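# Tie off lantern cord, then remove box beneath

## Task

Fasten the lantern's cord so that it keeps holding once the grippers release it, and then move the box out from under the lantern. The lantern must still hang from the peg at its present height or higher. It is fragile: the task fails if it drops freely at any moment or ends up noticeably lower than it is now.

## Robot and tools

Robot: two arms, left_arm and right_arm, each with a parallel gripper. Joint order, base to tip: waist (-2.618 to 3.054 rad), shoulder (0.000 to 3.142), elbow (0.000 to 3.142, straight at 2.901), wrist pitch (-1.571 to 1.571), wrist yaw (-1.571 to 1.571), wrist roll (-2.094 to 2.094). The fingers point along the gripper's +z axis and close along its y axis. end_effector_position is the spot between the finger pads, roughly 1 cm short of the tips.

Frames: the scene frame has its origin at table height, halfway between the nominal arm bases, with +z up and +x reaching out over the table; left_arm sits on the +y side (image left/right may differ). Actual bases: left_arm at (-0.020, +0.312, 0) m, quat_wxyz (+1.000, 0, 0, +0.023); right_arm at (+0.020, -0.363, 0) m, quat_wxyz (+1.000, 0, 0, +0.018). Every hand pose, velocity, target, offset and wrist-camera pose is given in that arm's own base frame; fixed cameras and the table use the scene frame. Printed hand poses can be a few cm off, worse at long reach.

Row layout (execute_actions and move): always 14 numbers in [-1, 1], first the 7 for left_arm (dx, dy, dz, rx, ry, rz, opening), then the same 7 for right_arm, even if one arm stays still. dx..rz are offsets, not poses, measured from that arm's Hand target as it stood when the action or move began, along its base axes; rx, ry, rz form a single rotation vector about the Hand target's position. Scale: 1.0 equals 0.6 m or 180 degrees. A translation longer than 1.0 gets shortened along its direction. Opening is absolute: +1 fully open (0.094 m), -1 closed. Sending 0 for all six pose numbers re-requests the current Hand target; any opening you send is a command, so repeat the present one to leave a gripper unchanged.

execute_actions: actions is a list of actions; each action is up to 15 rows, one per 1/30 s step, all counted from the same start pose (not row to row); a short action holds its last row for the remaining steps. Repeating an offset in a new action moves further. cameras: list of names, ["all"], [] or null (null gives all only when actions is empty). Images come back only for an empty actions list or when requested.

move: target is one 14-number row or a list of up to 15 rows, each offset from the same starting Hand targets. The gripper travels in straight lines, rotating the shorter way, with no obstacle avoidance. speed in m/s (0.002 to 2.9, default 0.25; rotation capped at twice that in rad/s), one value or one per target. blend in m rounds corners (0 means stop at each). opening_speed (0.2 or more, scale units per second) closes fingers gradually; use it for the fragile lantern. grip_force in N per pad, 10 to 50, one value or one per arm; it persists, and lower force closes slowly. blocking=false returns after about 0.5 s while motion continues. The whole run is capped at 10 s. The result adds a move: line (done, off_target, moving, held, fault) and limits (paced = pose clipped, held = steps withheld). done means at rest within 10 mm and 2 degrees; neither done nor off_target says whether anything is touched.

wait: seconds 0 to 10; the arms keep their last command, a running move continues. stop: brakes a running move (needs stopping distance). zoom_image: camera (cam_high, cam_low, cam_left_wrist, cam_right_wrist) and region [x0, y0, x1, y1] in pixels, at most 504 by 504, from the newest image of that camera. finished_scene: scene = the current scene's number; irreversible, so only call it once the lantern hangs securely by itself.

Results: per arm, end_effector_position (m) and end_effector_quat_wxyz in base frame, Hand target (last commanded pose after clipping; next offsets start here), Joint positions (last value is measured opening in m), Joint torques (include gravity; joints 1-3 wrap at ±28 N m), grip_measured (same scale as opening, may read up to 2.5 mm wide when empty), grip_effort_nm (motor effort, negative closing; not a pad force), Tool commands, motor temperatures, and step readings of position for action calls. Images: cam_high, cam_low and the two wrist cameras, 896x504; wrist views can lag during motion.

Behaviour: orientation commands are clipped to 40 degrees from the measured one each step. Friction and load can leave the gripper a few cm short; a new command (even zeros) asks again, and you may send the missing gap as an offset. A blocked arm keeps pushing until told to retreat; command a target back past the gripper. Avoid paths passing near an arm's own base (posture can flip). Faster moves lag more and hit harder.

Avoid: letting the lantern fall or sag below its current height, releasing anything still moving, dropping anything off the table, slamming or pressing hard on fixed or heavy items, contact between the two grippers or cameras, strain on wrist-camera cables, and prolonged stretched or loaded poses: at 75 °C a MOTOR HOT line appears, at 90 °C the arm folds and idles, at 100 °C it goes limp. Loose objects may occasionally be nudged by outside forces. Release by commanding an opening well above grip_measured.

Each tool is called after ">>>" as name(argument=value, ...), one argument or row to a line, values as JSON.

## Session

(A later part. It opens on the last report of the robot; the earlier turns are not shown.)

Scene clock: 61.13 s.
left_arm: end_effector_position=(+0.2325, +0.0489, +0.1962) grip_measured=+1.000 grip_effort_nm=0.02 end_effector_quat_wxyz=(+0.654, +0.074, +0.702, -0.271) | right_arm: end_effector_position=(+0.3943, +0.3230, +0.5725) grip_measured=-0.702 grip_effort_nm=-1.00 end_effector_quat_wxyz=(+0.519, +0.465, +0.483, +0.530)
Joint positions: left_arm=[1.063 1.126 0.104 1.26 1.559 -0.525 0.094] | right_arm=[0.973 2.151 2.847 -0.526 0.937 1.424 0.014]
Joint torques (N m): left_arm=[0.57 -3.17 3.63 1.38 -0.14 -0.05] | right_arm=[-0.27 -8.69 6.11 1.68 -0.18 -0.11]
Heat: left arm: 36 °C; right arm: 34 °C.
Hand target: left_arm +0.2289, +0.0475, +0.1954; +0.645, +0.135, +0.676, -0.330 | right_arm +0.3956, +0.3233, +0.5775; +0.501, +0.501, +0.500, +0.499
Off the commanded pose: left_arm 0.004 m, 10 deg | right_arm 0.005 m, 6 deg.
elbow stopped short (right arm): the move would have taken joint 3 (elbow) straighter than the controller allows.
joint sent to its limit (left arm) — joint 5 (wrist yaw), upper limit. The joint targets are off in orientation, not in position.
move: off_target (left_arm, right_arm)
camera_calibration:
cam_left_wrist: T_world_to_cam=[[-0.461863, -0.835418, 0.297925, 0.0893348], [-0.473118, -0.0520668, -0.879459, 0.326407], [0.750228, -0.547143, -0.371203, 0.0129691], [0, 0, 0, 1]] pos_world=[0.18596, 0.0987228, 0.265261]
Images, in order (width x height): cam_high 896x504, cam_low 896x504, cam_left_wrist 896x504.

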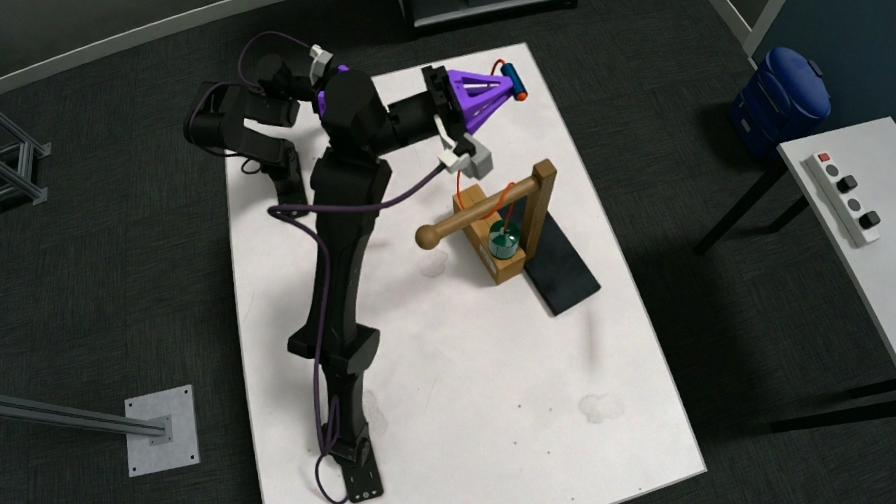

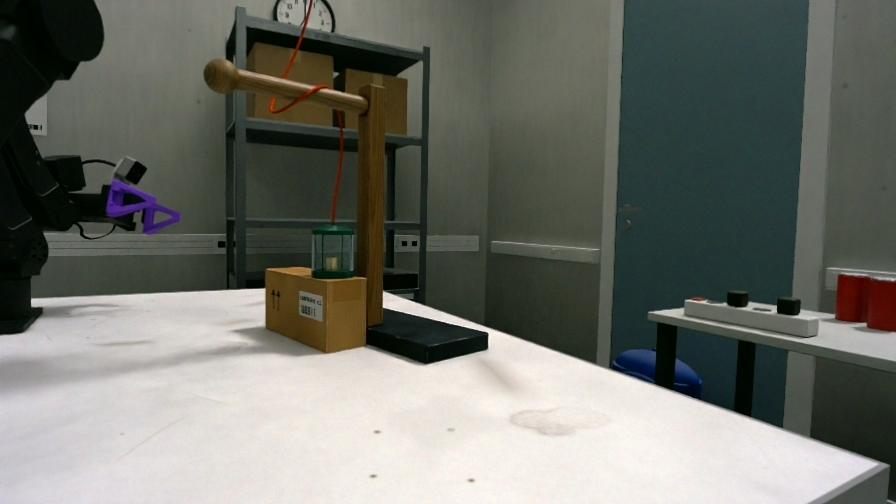

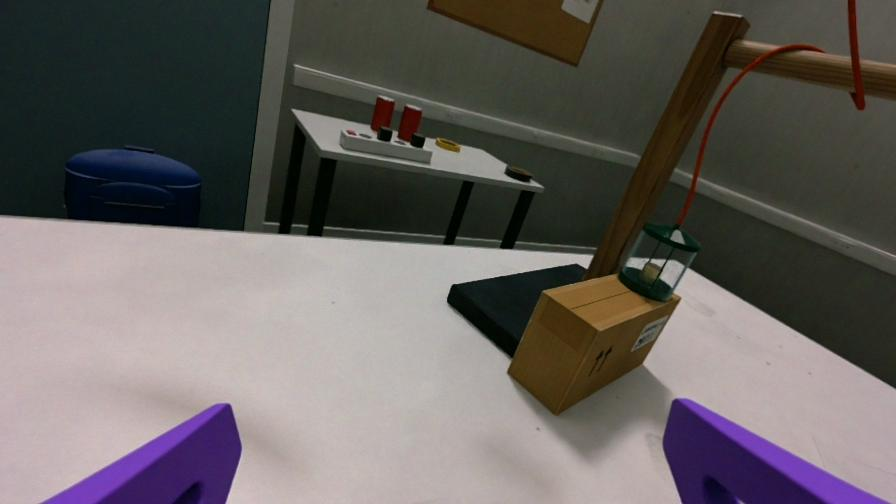

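>>> move(
  target=[
    [0,0,0,0,0,0,1,-0.05,-0.29,-0.05,0,0,0,-0.75],
    [0,0,0,0,0,0,1,-0.067,-0.45,-0.3,0,0,0,-0.75],
    [0,0,0,0,0,0,1,-0.067,-0.45,-0.58,0,0,0,-0.75],
  ],
  speed=0.2,
  blend=[0.04,0.04,0],
  cameras=["all"],
)

Scene clock: 66.30 s.
left_arm: end_effector_position=(+0.2325, +0.0489, +0.1962) grip_measured=+1.000 grip_effort_nm=0.02 end_effector_quat_wxyz=(+0.654, +0.074, +0.702, -0.271) | right_arm: end_effector_position=(+0.3551, +0.0548, +0.2283) grip_measured=-0.702 grip_effort_nm=-1.00 end_effector_quat_wxyz=(+0.495, +0.505, +0.501, +0.499)
Joint positions: left_arm=[1.063 1.126 0.104 1.26 1.559 -0.525 0.094] | right_arm=[0.299 1.052 0.331 0.708 0.299 1.584 0.014]
Joint torques (N m): left_arm=[0.54 -3.15 3.64 1.4 -0.13 -0.04] | right_arm=[-0.46 -1.89 6.22 2.03 -0.05 -0.15]
Heat: left arm: 36 °C; right arm: 34 °C.
Hand target: left_arm +0.2289, +0.0475, +0.1954; +0.645, +0.135, +0.676, -0.330 | right_arm +0.3554, +0.0533, +0.2296; +0.501, +0.501, +0.500, +0.499
Off the commanded pose: left_arm 0.004 m, 10 deg | right_arm 0.002 m, 1 deg.
joint sent to its limit (left arm) — joint 5 (wrist yaw), upper limit. The joint targets are off in orientation, not in position.
move: off_target (left_arm)
camera_calibration:
cam_left_wrist: T_world_to_cam=[[-0.461863, -0.835418, 0.297925, 0.0893348], [-0.473118, -0.0520668, -0.879459, 0.326407], [0.750228, -0.547143, -0.371203, 0.0129691], [0, 0, 0, 1]] pos_world=[0.18596, 0.0987228, 0.265261]
cam_right_wrist: T_world_to_cam=[[0.000857502, -0.00578075, -0.999983, 0.229484], [-0.4149, 0.90985, -0.00561549, 0.138793], [0.909867, 0.414897, -0.00161823, -0.255337], [0, 0, 0, 1]] pos_world=[0.289711, -0.0190151, 0.229847]

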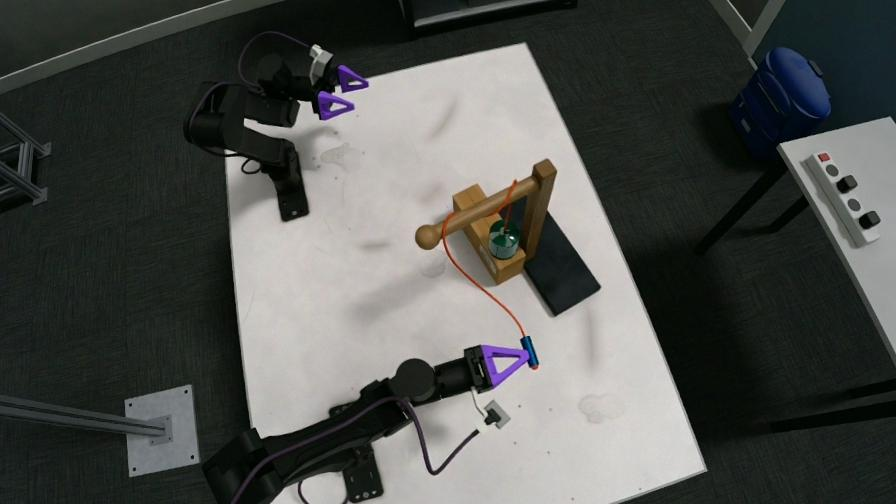

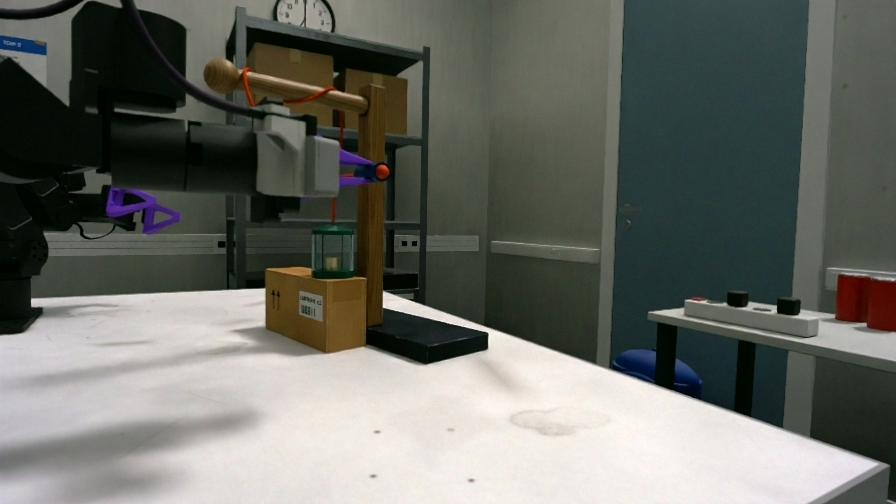

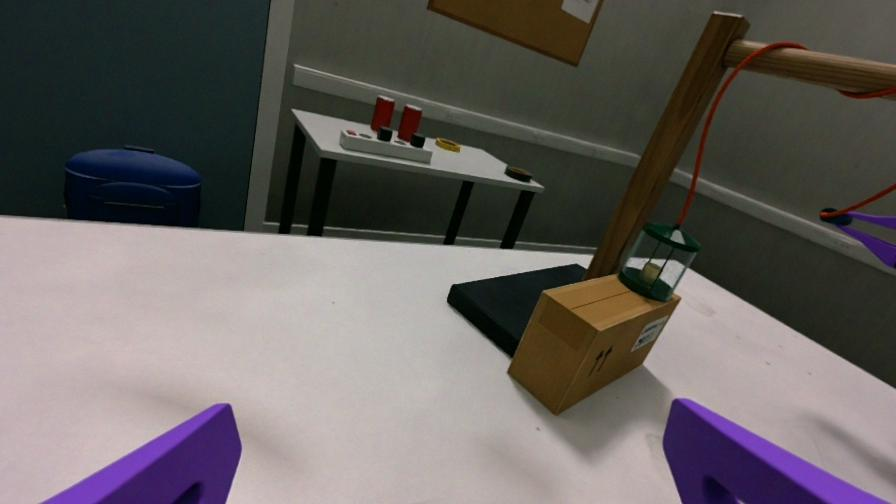

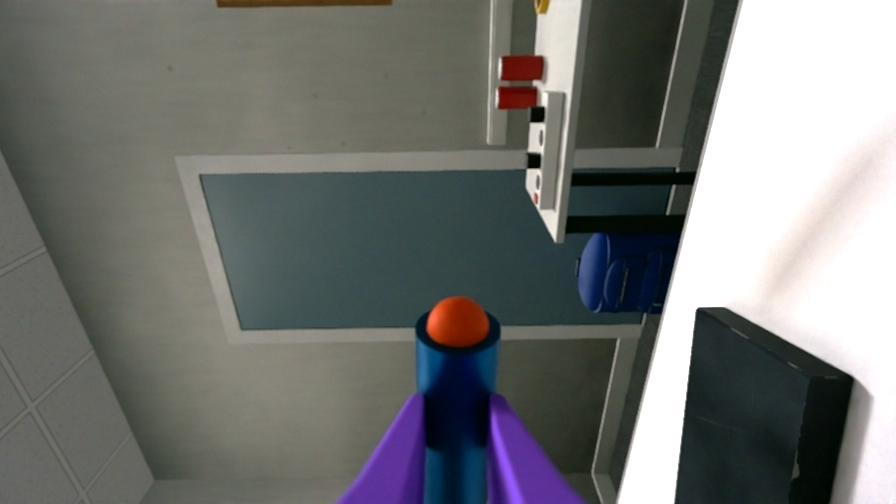

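>>> move(
  target=[0,0,0,0,0,0,1,0.15,-0.03,-0.08,0,0,0,-0.75],
  speed=0.1,
  cameras=["cam_high","cam_low","cam_left_wrist"],
)

Scene clock: 69.00 s.
left_arm: end_effector_position=(+0.2325, +0.0489, +0.1962) grip_measured=+1.000 grip_effort_nm=0.02 end_effector_quat_wxyz=(+0.654, +0.074, +0.702, -0.271) | right_arm: end_effector_position=(+0.4383, +0.0363, +0.1648) grip_measured=-0.702 grip_effort_nm=-1.00 end_effector_quat_wxyz=(+0.484, +0.517, +0.514, +0.485)
Joint positions: left_arm=[1.063 1.126 0.104 1.26 1.559 -0.525 0.094] | right_arm=[0.137 1.642 0.477 1.101 0.139 1.584 0.014]
Joint torques (N m): left_arm=[0.55 -3.21 3.67 1.4 -0.14 -0.05] | right_arm=[-0.49 -4.97 7.15 2.35 -0.05 -0.15]
Heat: left arm: 35 °C; right arm: 34 °C.
Hand target: left_arm +0.2289, +0.0475, +0.1954; +0.645, +0.135, +0.676, -0.330 | right_arm +0.4454, +0.0352, +0.1817; +0.501, +0.500, +0.500, +0.499
Off the commanded pose: left_arm 0.004 m, 10 deg | right_arm 0.018 m, 4 deg.
joint sent to its limit (left arm) — joint 5 (wrist yaw), upper limit. The joint targets are off in orientation, not in position.
move: off_target (left_arm, right_arm)
camera_calibration:
cam_left_wrist: T_world_to_cam=[[-0.461863, -0.835418, 0.297925, 0.0893348], [-0.473118, -0.0520668, -0.879459, 0.326407], [0.750228, -0.547143, -0.371203, 0.0129691], [0, 0, 0, 1]] pos_world=[0.18596, 0.0987228, 0.265261]
Images, in order (width x height): cam_high 896x504, cam_low 896x504, cam_left_wrist 896x504.

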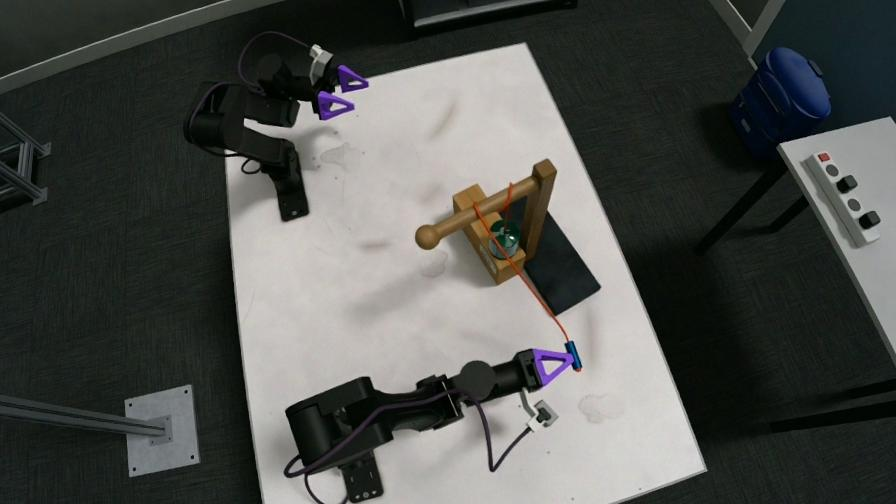

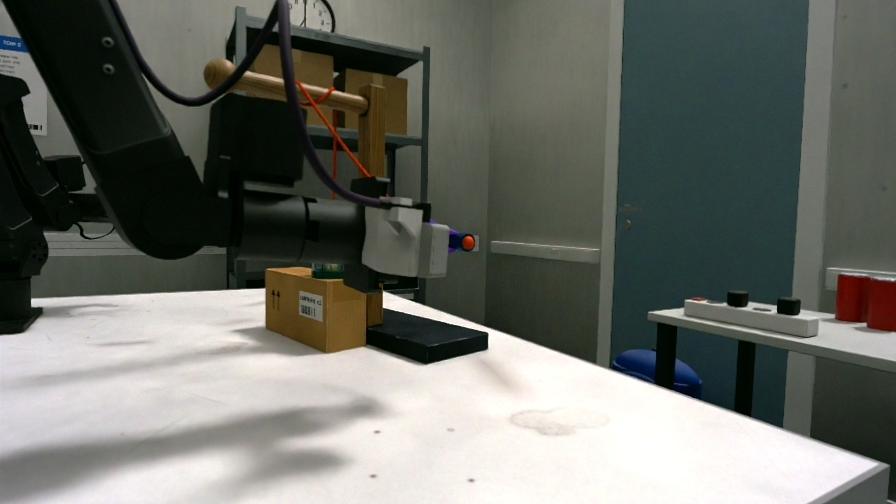

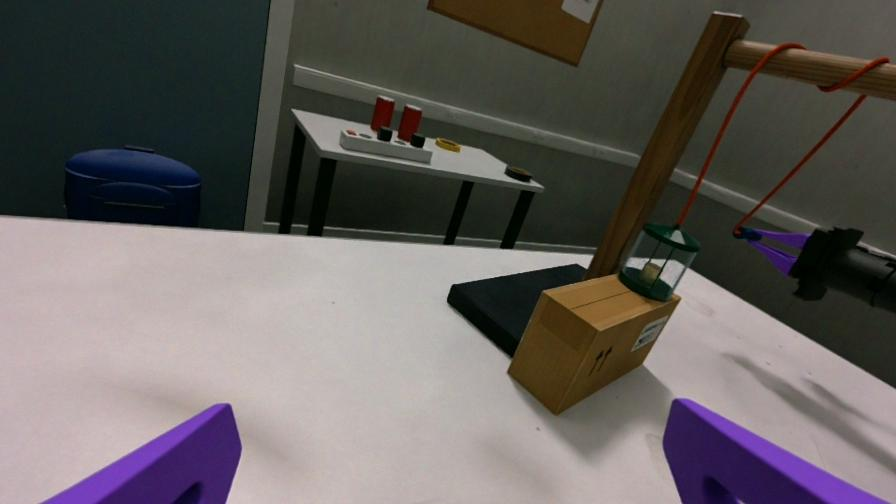

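>>> move(
  target=[
    [0,0,0,0,0,0,1,-0.242,0.142,0.03,0,0,0,-0.75],
    [0,0,0,0,0,0,1,-0.21,0.375,0.005,0,0,0,-0.75],
    [0,0,0,0,0,0,1,-0.19,0.642,0.097,0,0,0,-0.75],
    [0,0,0,0,0,0,1,-0.175,0.675,0.463,0,0,0,-0.75],
  ],
  speed=0.2,
  blend=[0.03,0.03,0.04,0],
  cameras=["cam_high","cam_low","cam_left_wrist"],
)

Scene clock: 75.77 s.
left_arm: end_effector_position=(+0.2325, +0.0489, +0.1962) grip_measured=+1.000 grip_effort_nm=0.02 end_effector_quat_wxyz=(+0.654, +0.074, +0.702, -0.271) | right_arm: end_effector_position=(+0.3396, +0.4377, +0.4622) grip_measured=-0.702 grip_effort_nm=-1.00 end_effector_quat_wxyz=(+0.500, +0.498, +0.500, +0.502)
Joint positions: left_arm=[1.063 1.126 0.104 1.26 1.559 -0.525 0.094] | right_arm=[1.219 2.22 2.529 -0.299 1.214 1.56 0.014]
Joint torques (N m): left_arm=[0.57 -3.21 3.62 1.39 -0.14 -0.06] | right_arm=[0.12 -9.92 7.87 1.37 0.07 0.05]
Heat: left arm: 35 °C; right arm: 34 °C.
Hand target: left_arm +0.2289, +0.0475, +0.1954; +0.645, +0.135, +0.676, -0.330 | right_arm +0.3405, +0.4402, +0.4594; +0.501, +0.501, +0.500, +0.499
Off the commanded pose: left_arm 0.004 m, 10 deg | right_arm 0.004 m, 0 deg.
joint sent to its limit (left arm) — joint 5 (wrist yaw), upper limit. The joint targets are off in orientation, not in position.
move: off_target (left_arm)
camera_calibration:
cam_left_wrist: T_world_to_cam=[[-0.461863, -0.835418, 0.297925, 0.0893348], [-0.473118, -0.0520668, -0.879459, 0.326407], [0.750228, -0.547143, -0.371203, 0.0129691], [0, 0, 0, 1]] pos_world=[0.18596, 0.0987228, 0.265261]
Images, in order (width x height): cam_high 896x504, cam_low 896x504, cam_left_wrist 896x504.

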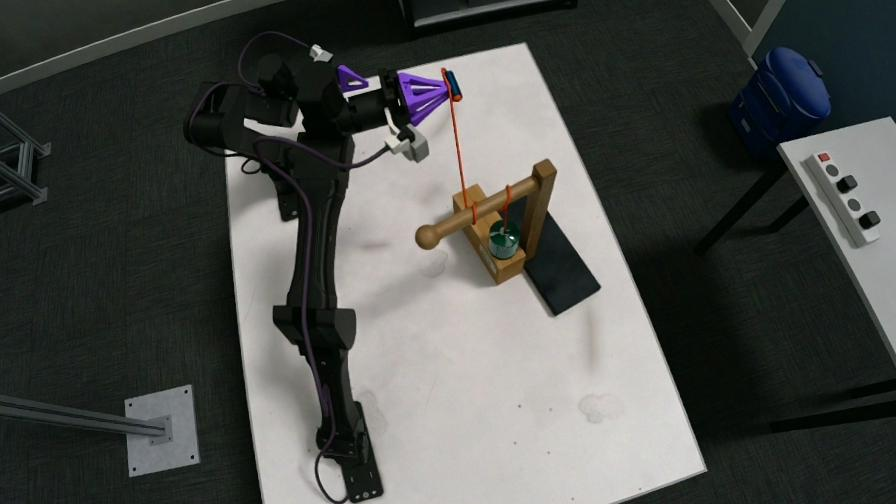

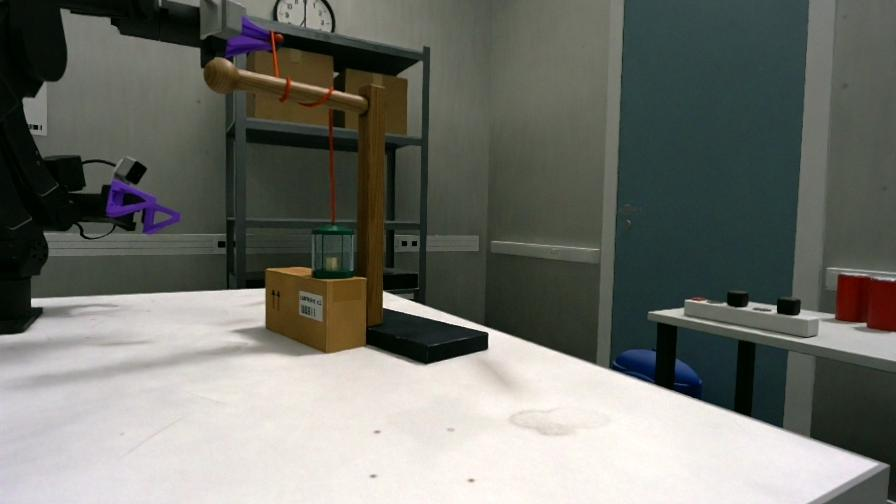

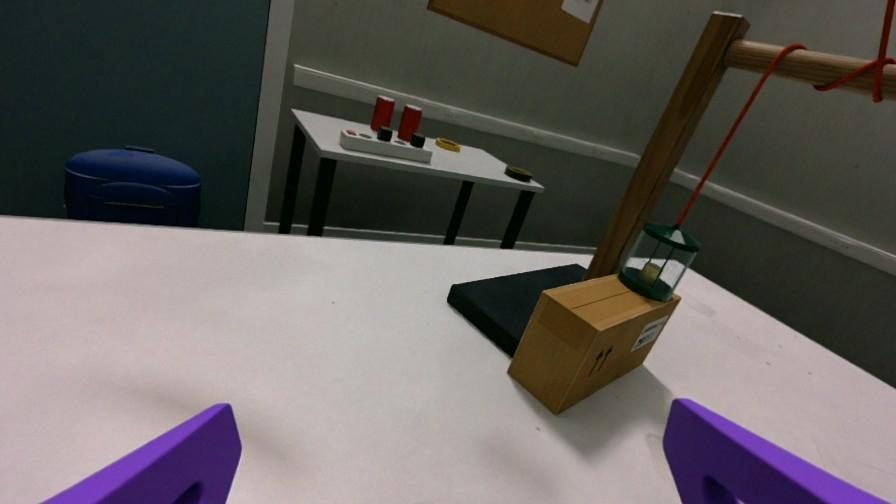

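>>> move(
  target=[
    [0,0,0,0,0,0,1,0.033,-0.183,0.1,0,0,0,-0.75],
    [0,0,0,0,0,0,1,0.033,-0.417,0.083,0,0,0,-0.75],
    [0,0,0,0,0,0,1,0.05,-0.567,-0.1,0,0,0,-0.75],
    [0,0,0,0,0,0,1,0.092,-0.558,-0.333,0,0,0,-0.75],
  ],
  speed=0.2,
  blend=[0.03,0.04,0.04,0],
  cameras=["cam_high","cam_low","cam_left_wrist"],
)

Scene clock: 81.23 s.
left_arm: end_effector_position=(+0.2325, +0.0489, +0.1962) grip_measured=+1.000 grip_effort_nm=0.02 end_effector_quat_wxyz=(+0.654, +0.074, +0.702, -0.271) | right_arm: end_effector_position=(+0.3806, +0.1468, +0.3023) grip_measured=-0.705 grip_effort_nm=-1.00 end_effector_quat_wxyz=(+0.463, +0.441, +0.494, +0.589)
Joint positions: left_arm=[1.063 1.126 0.104 1.26 1.559 -0.525 0.094] | right_arm=[0.51 1.23 0.598 0.763 0.332 1.59 0.014]
Joint torques (N m): left_arm=[0.55 -3.22 3.67 1.41 -0.14 -0.04] | right_arm=[-3.62 -2.21 4.46 1.1 1.45 -0.3]
Heat: left arm: 35 °C; right arm: 34 °C.
Hand target: left_arm +0.2289, +0.0475, +0.1954; +0.645, +0.135, +0.676, -0.330 | right_arm +0.3957, +0.1055, +0.2596; +0.501, +0.500, +0.500, +0.499
Off the commanded pose: left_arm 0.004 m, 10 deg | right_arm 0.061 m, 13 deg.
joint sent to its limit (left arm) — joint 5 (wrist yaw), upper limit. The joint targets are off in orientation, not in position.
move: off_target (left_arm, right_arm)
camera_calibration:
cam_left_wrist: T_world_to_cam=[[-0.461863, -0.835418, 0.297925, 0.0893348], [-0.473118, -0.0520668, -0.879459, 0.326407], [0.750228, -0.547143, -0.371203, 0.0129691], [0, 0, 0, 1]] pos_world=[0.18596, 0.0987228, 0.265261]
Images, in order (width x height): cam_high 896x504, cam_low 896x504, cam_left_wrist 896x504.

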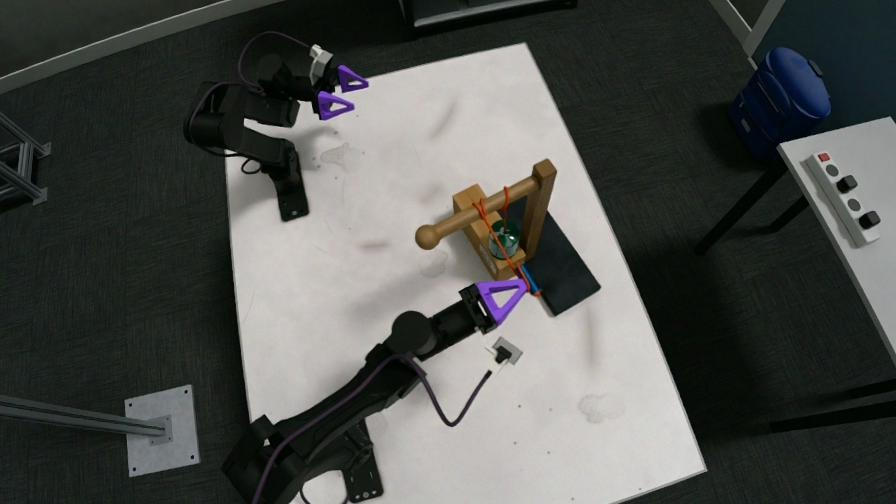

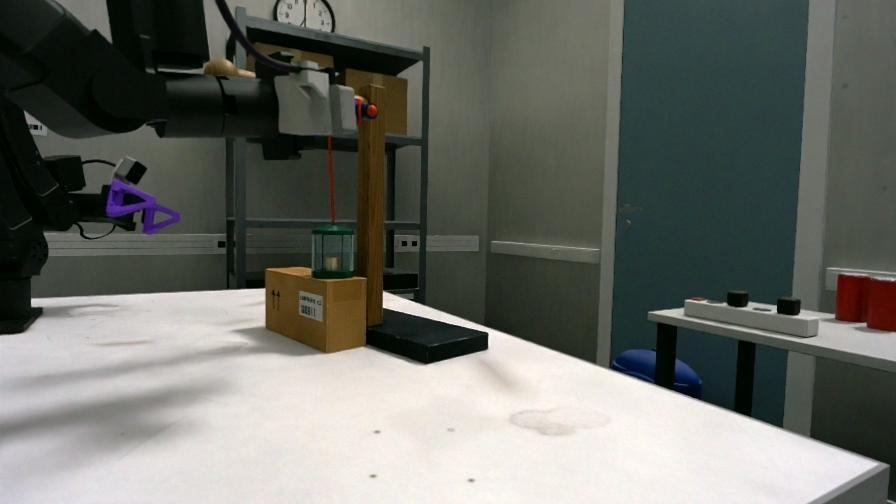

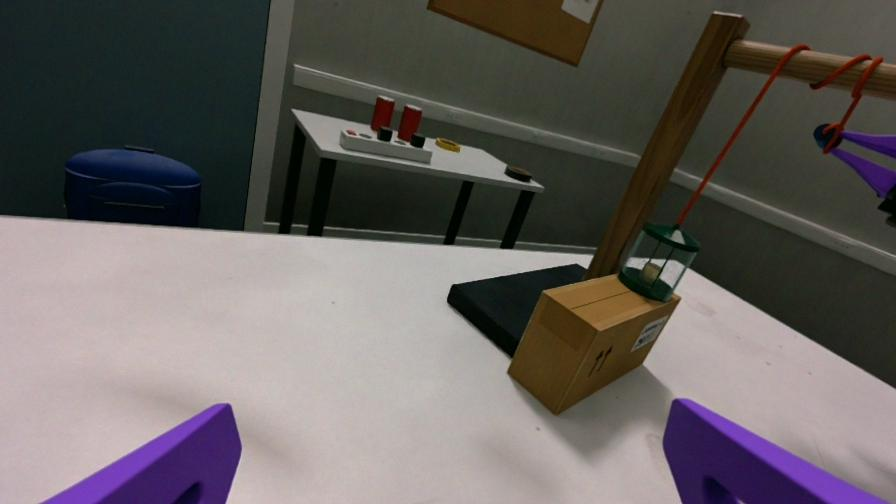

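>>> move(
  target=[0,0,0,0,0,0,1,-0.085,0.135,-0.066,0,0,0,-0.75],
  speed=0.12,
  cameras=["all"],
)

>>> zoom_image(
  camera="cam_left_wrist",
  region=[560, 0, 896, 300],
)

>>> zoom_image(
  camera="cam_high",
  region=[400, 140, 600, 320],
)

Scene clock: 84.53 s.
left_arm: end_effector_position=(+0.2325, +0.0489, +0.1962) grip_measured=+1.000 grip_effort_nm=0.02 end_effector_quat_wxyz=(+0.654, +0.074, +0.702, -0.271) | right_arm: end_effector_position=(+0.3428, +0.1966, +0.2533) grip_measured=-0.705 grip_effort_nm=-1.00 end_effector_quat_wxyz=(+0.481, +0.489, +0.469, +0.557)
Joint positions: left_arm=[1.063 1.126 0.104 1.26 1.559 -0.525 0.094] | right_arm=[0.85 1.398 0.528 0.988 0.794 1.58 0.014]
Joint torques (N m): left_arm=[0.51 -3.23 3.67 1.39 -0.14 -0.05] | right_arm=[-0.24 -2.66 3.96 1.1 0.56 -0.18]
Heat: left arm: 35 °C; right arm: 34 °C.
Hand target: left_arm +0.2289, +0.0475, +0.1954; +0.645, +0.135, +0.676, -0.330 | right_arm +0.3447, +0.1864, +0.2200; +0.501, +0.501, +0.500, +0.499
Off the commanded pose: left_arm 0.004 m, 10 deg | right_arm 0.035 m, 8 deg.
joint sent to its limit (left arm) — joint 5 (wrist yaw), upper limit. The joint targets are off in orientation, not in position.
move: off_target (left_arm, right_arm)
camera_calibration:
cam_left_wrist: T_world_to_cam=[[-0.461863, -0.835418, 0.297925, 0.0893348], [-0.473118, -0.0520668, -0.879459, 0.326407], [0.750228, -0.547143, -0.371203, 0.0129691], [0, 0, 0, 1]] pos_world=[0.18596, 0.0987228, 0.265261]
cam_right_wrist: T_world_to_cam=[[0.0908583, 0.0835184, -0.992356, 0.204954], [-0.465667, 0.884389, 0.0317961, 0.0178121], [0.880283, 0.459218, 0.119246, -0.332149], [0, 0, 0, 1]] pos_world=[0.282058, 0.119659, 0.242429]

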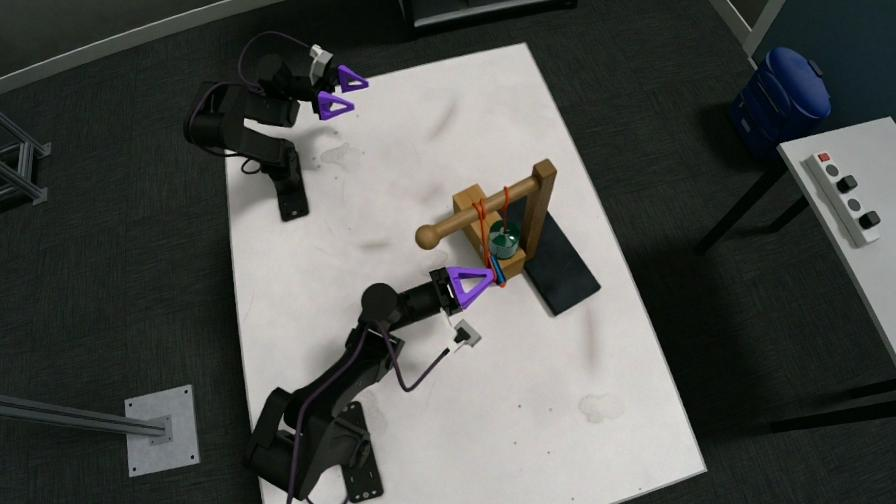

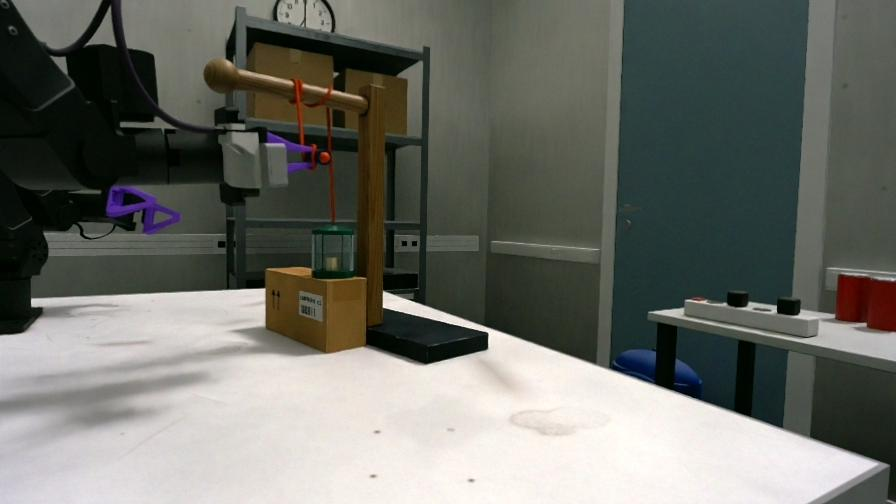

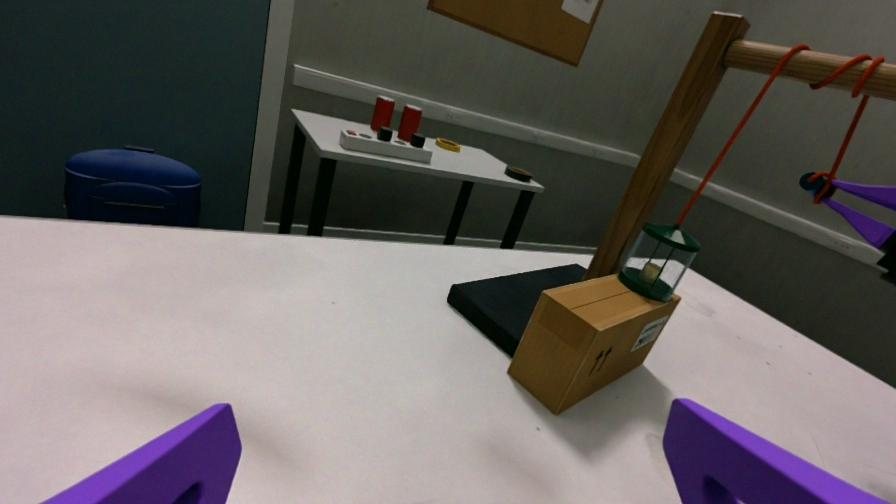

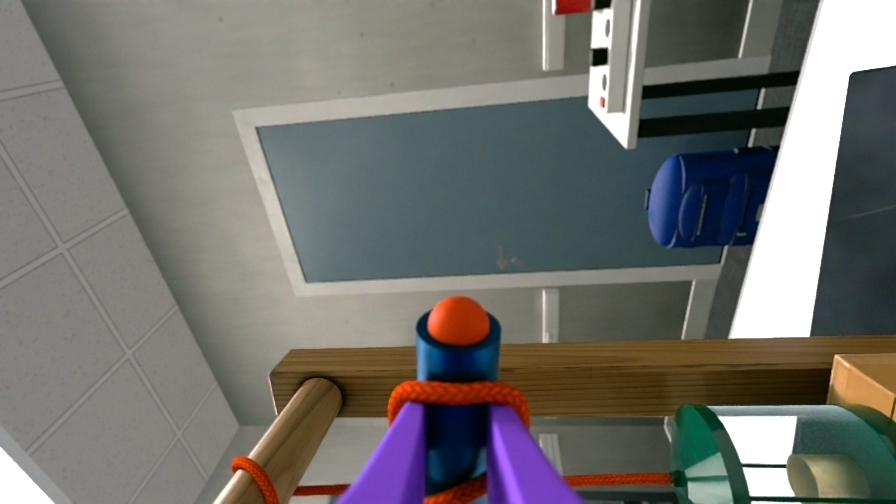

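Scaled by 1.500 from the camera's 896x504 image, which has a finer 1280x720 frame.

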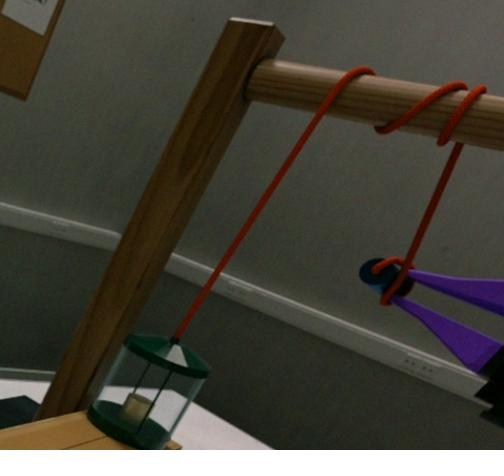

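Scaled by 2.520 from the camera's 896x504 image, which has a finer 1280x720 frame.

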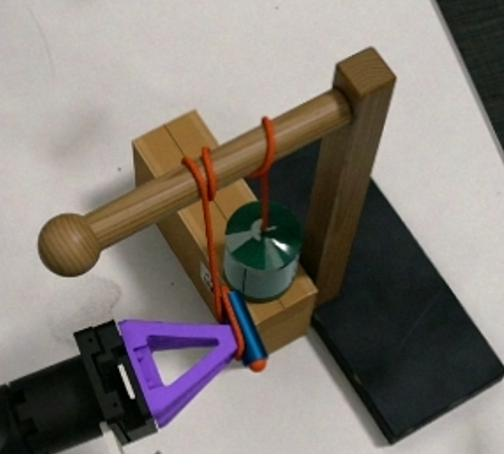

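>>> move(
  target=[0,0,0,0,0,0,1,-0.02,0.03,0.09,0,0,0,-0.75],
  speed=0.1,
  cameras=["cam_left_wrist","cam_right_wrist","cam_low"],
)

>>> zoom_image(
  camera="cam_left_wrist",
  region=[560, 0, 896, 300],
)

Scene clock: 87.63 s.
left_arm: end_effector_position=(+0.2325, +0.0489, +0.1962) grip_measured=+1.000 grip_effort_nm=0.02 end_effector_quat_wxyz=(+0.654, +0.074, +0.702, -0.271) | right_arm: end_effector_position=(+0.3345, +0.2072, +0.2642) grip_measured=-0.705 grip_effort_nm=-1.00 end_effector_quat_wxyz=(+0.497, +0.496, +0.506, +0.501)
Joint positions: left_arm=[1.063 1.126 0.104 1.26 1.559 -0.525 0.094] | right_arm=[0.921 1.338 0.645 0.686 0.908 1.569 0.014]
Joint torques (N m): left_arm=[0.55 -3.23 3.67 1.4 -0.14 -0.05] | right_arm=[0.47 -6.04 8.09 1.33 0.25 0.01]
Heat: left arm: 35 °C; right arm: 34 °C.
Hand target: left_arm +0.2289, +0.0475, +0.1954; +0.645, +0.135, +0.676, -0.330 | right_arm +0.3327, +0.2045, +0.2741; +0.501, +0.501, +0.500, +0.499
Off the commanded pose: left_arm 0.004 m, 10 deg | right_arm 0.010 m, 1 deg.
joint sent to its limit (left arm) — joint 5 (wrist yaw), upper limit. The joint targets are off in orientation, not in position.
move: off_target (left_arm)
camera_calibration:
cam_left_wrist: T_world_to_cam=[[-0.461863, -0.835418, 0.297925, 0.0893348], [-0.473118, -0.0520668, -0.879459, 0.326407], [0.750228, -0.547143, -0.371203, 0.0129691], [0, 0, 0, 1]] pos_world=[0.18596, 0.0987228, 0.265261]
cam_right_wrist: T_world_to_cam=[[0.00941221, -0.0216672, -0.999721, 0.266696], [-0.427428, 0.903741, -0.0236112, 0.00207385], [0.904, 0.427531, -0.000754973, -0.30071], [0, 0, 0, 1]] pos_world=[0.270218, 0.132467, 0.266444]
Images, in order (width x height): cam_low 896x504, cam_left_wrist 896x504, cam_right_wrist 896x504.

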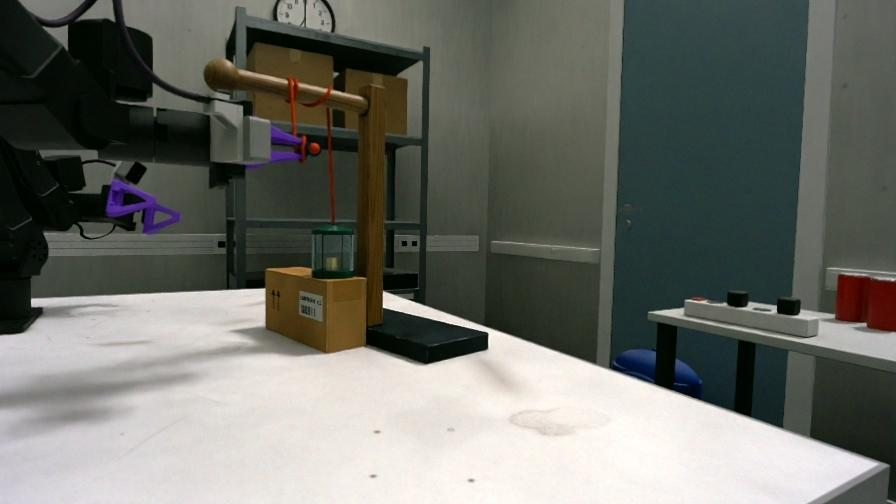

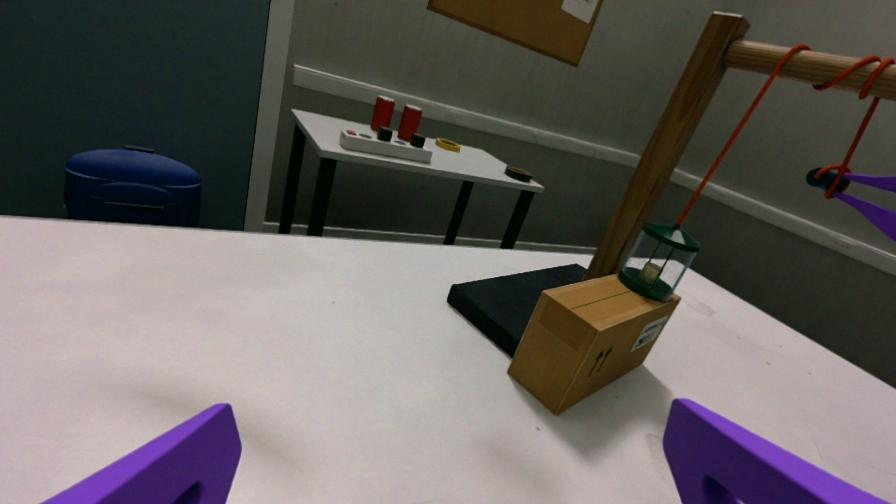

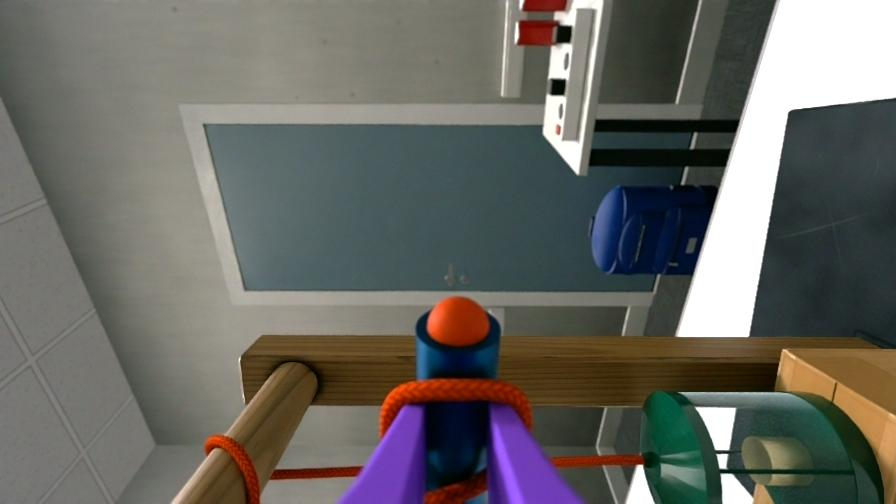

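Scaled by 1.500 from the camera's 896x504 image, which has a finer 1280x720 frame.

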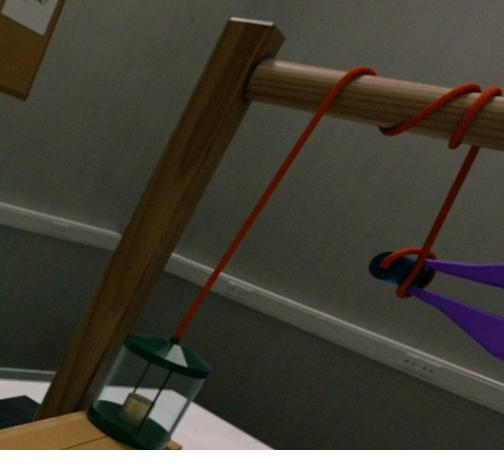

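>>> move(
  target=[
    [0,0,0,0,0,0,1,-0.02,0.0,0.03,0,0,0,-0.75],
    [0,0,0,0,0,0,1,-0.02,0.0,0.03,0,0,0,-0.45],
  ],
  speed=0.1,
  opening_speed=0.3,
  cameras=["cam_left_wrist","cam_right_wrist","cam_low"],
)

Scene clock: 91.10 s.
left_arm: end_effector_position=(+0.2325, +0.0489, +0.1962) grip_measured=+1.000 grip_effort_nm=0.02 end_effector_quat_wxyz=(+0.654, +0.074, +0.702, -0.271) | right_arm: end_effector_position=(+0.3227, +0.2058, +0.2763) grip_measured=-0.451 grip_effort_nm=0.10 end_effector_quat_wxyz=(+0.501, +0.496, +0.513, +0.490)
Joint positions: left_arm=[1.063 1.126 0.104 1.26 1.559 -0.525 0.094] | right_arm=[0.959 1.275 0.674 0.569 0.953 1.57 0.026]
Joint torques (N m): left_arm=[0.57 -3.18 3.64 1.41 -0.12 -0.06] | right_arm=[0.54 -5.65 8.72 1.48 0.19 0.01]
Heat: left arm: 35 °C; right arm: 34 °C.
Hand target: left_arm +0.2289, +0.0475, +0.1954; +0.645, +0.135, +0.676, -0.330 | right_arm +0.3207, +0.2045, +0.2920; +0.501, +0.501, +0.500, +0.499
Off the commanded pose: left_arm 0.004 m, 10 deg | right_arm 0.016 m, 2 deg.
joint sent to its limit (left arm) — joint 5 (wrist yaw), upper limit. The joint targets are off in orientation, not in position.
move: off_target (left_arm, right_arm); target 2's new opening was sent with right_arm's hand 0.016 m and 2 deg from that target
camera_calibration:
cam_left_wrist: T_world_to_cam=[[-0.461863, -0.835418, 0.297925, 0.0893348], [-0.473118, -0.0520668, -0.879459, 0.326407], [0.750228, -0.547143, -0.371203, 0.0129691], [0, 0, 0, 1]] pos_world=[0.18596, 0.0987228, 0.265261]
cam_right_wrist: T_world_to_cam=[[-0.00584013, -0.043037, -0.999056, 0.287973], [-0.420941, 0.90635, -0.0365827, -0.000490787], [0.907069, 0.42033, -0.0234092, -0.282709], [0, 0, 0, 1]] pos_world=[0.257912, 0.131669, 0.281065]
Images, in order (width x height): cam_low 896x504, cam_left_wrist 896x504, cam_right_wrist 896x504.

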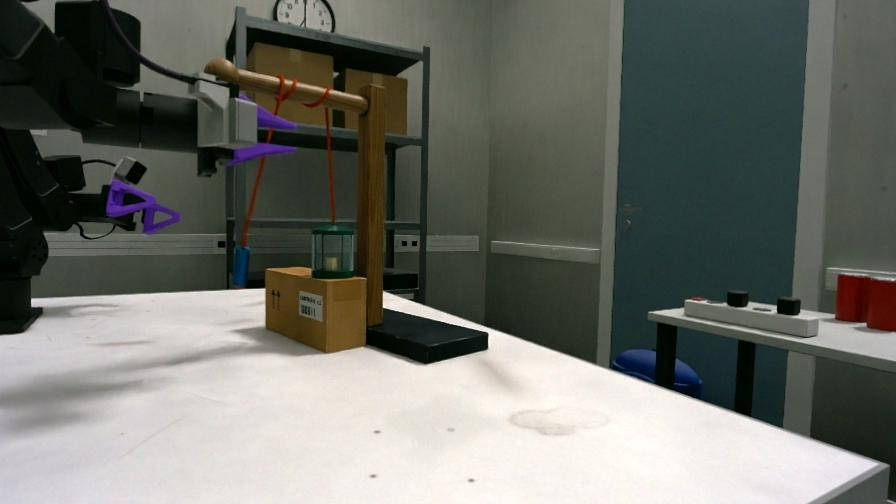

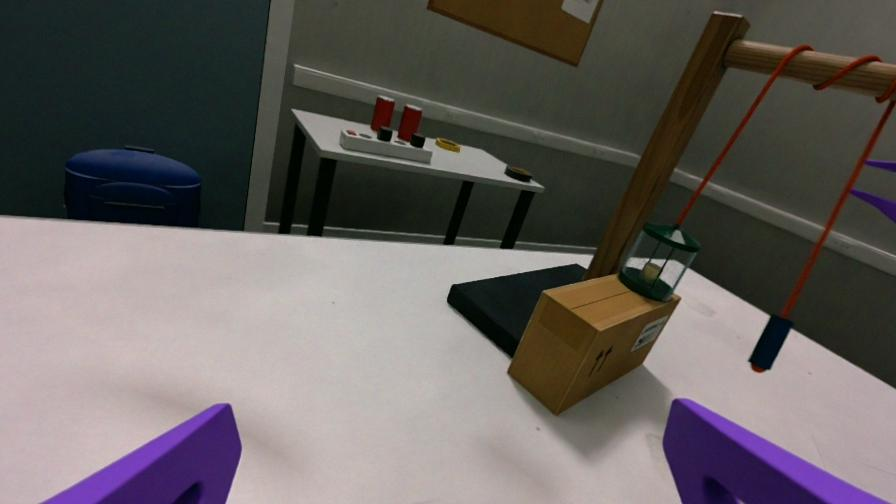

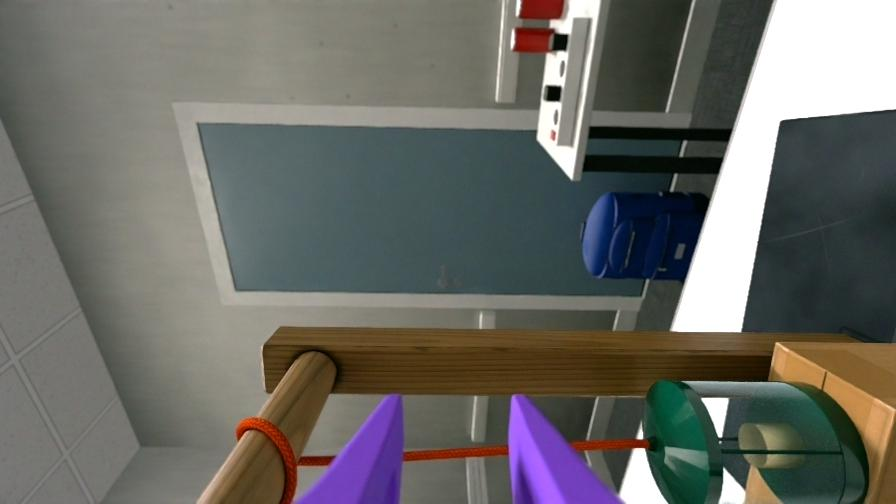

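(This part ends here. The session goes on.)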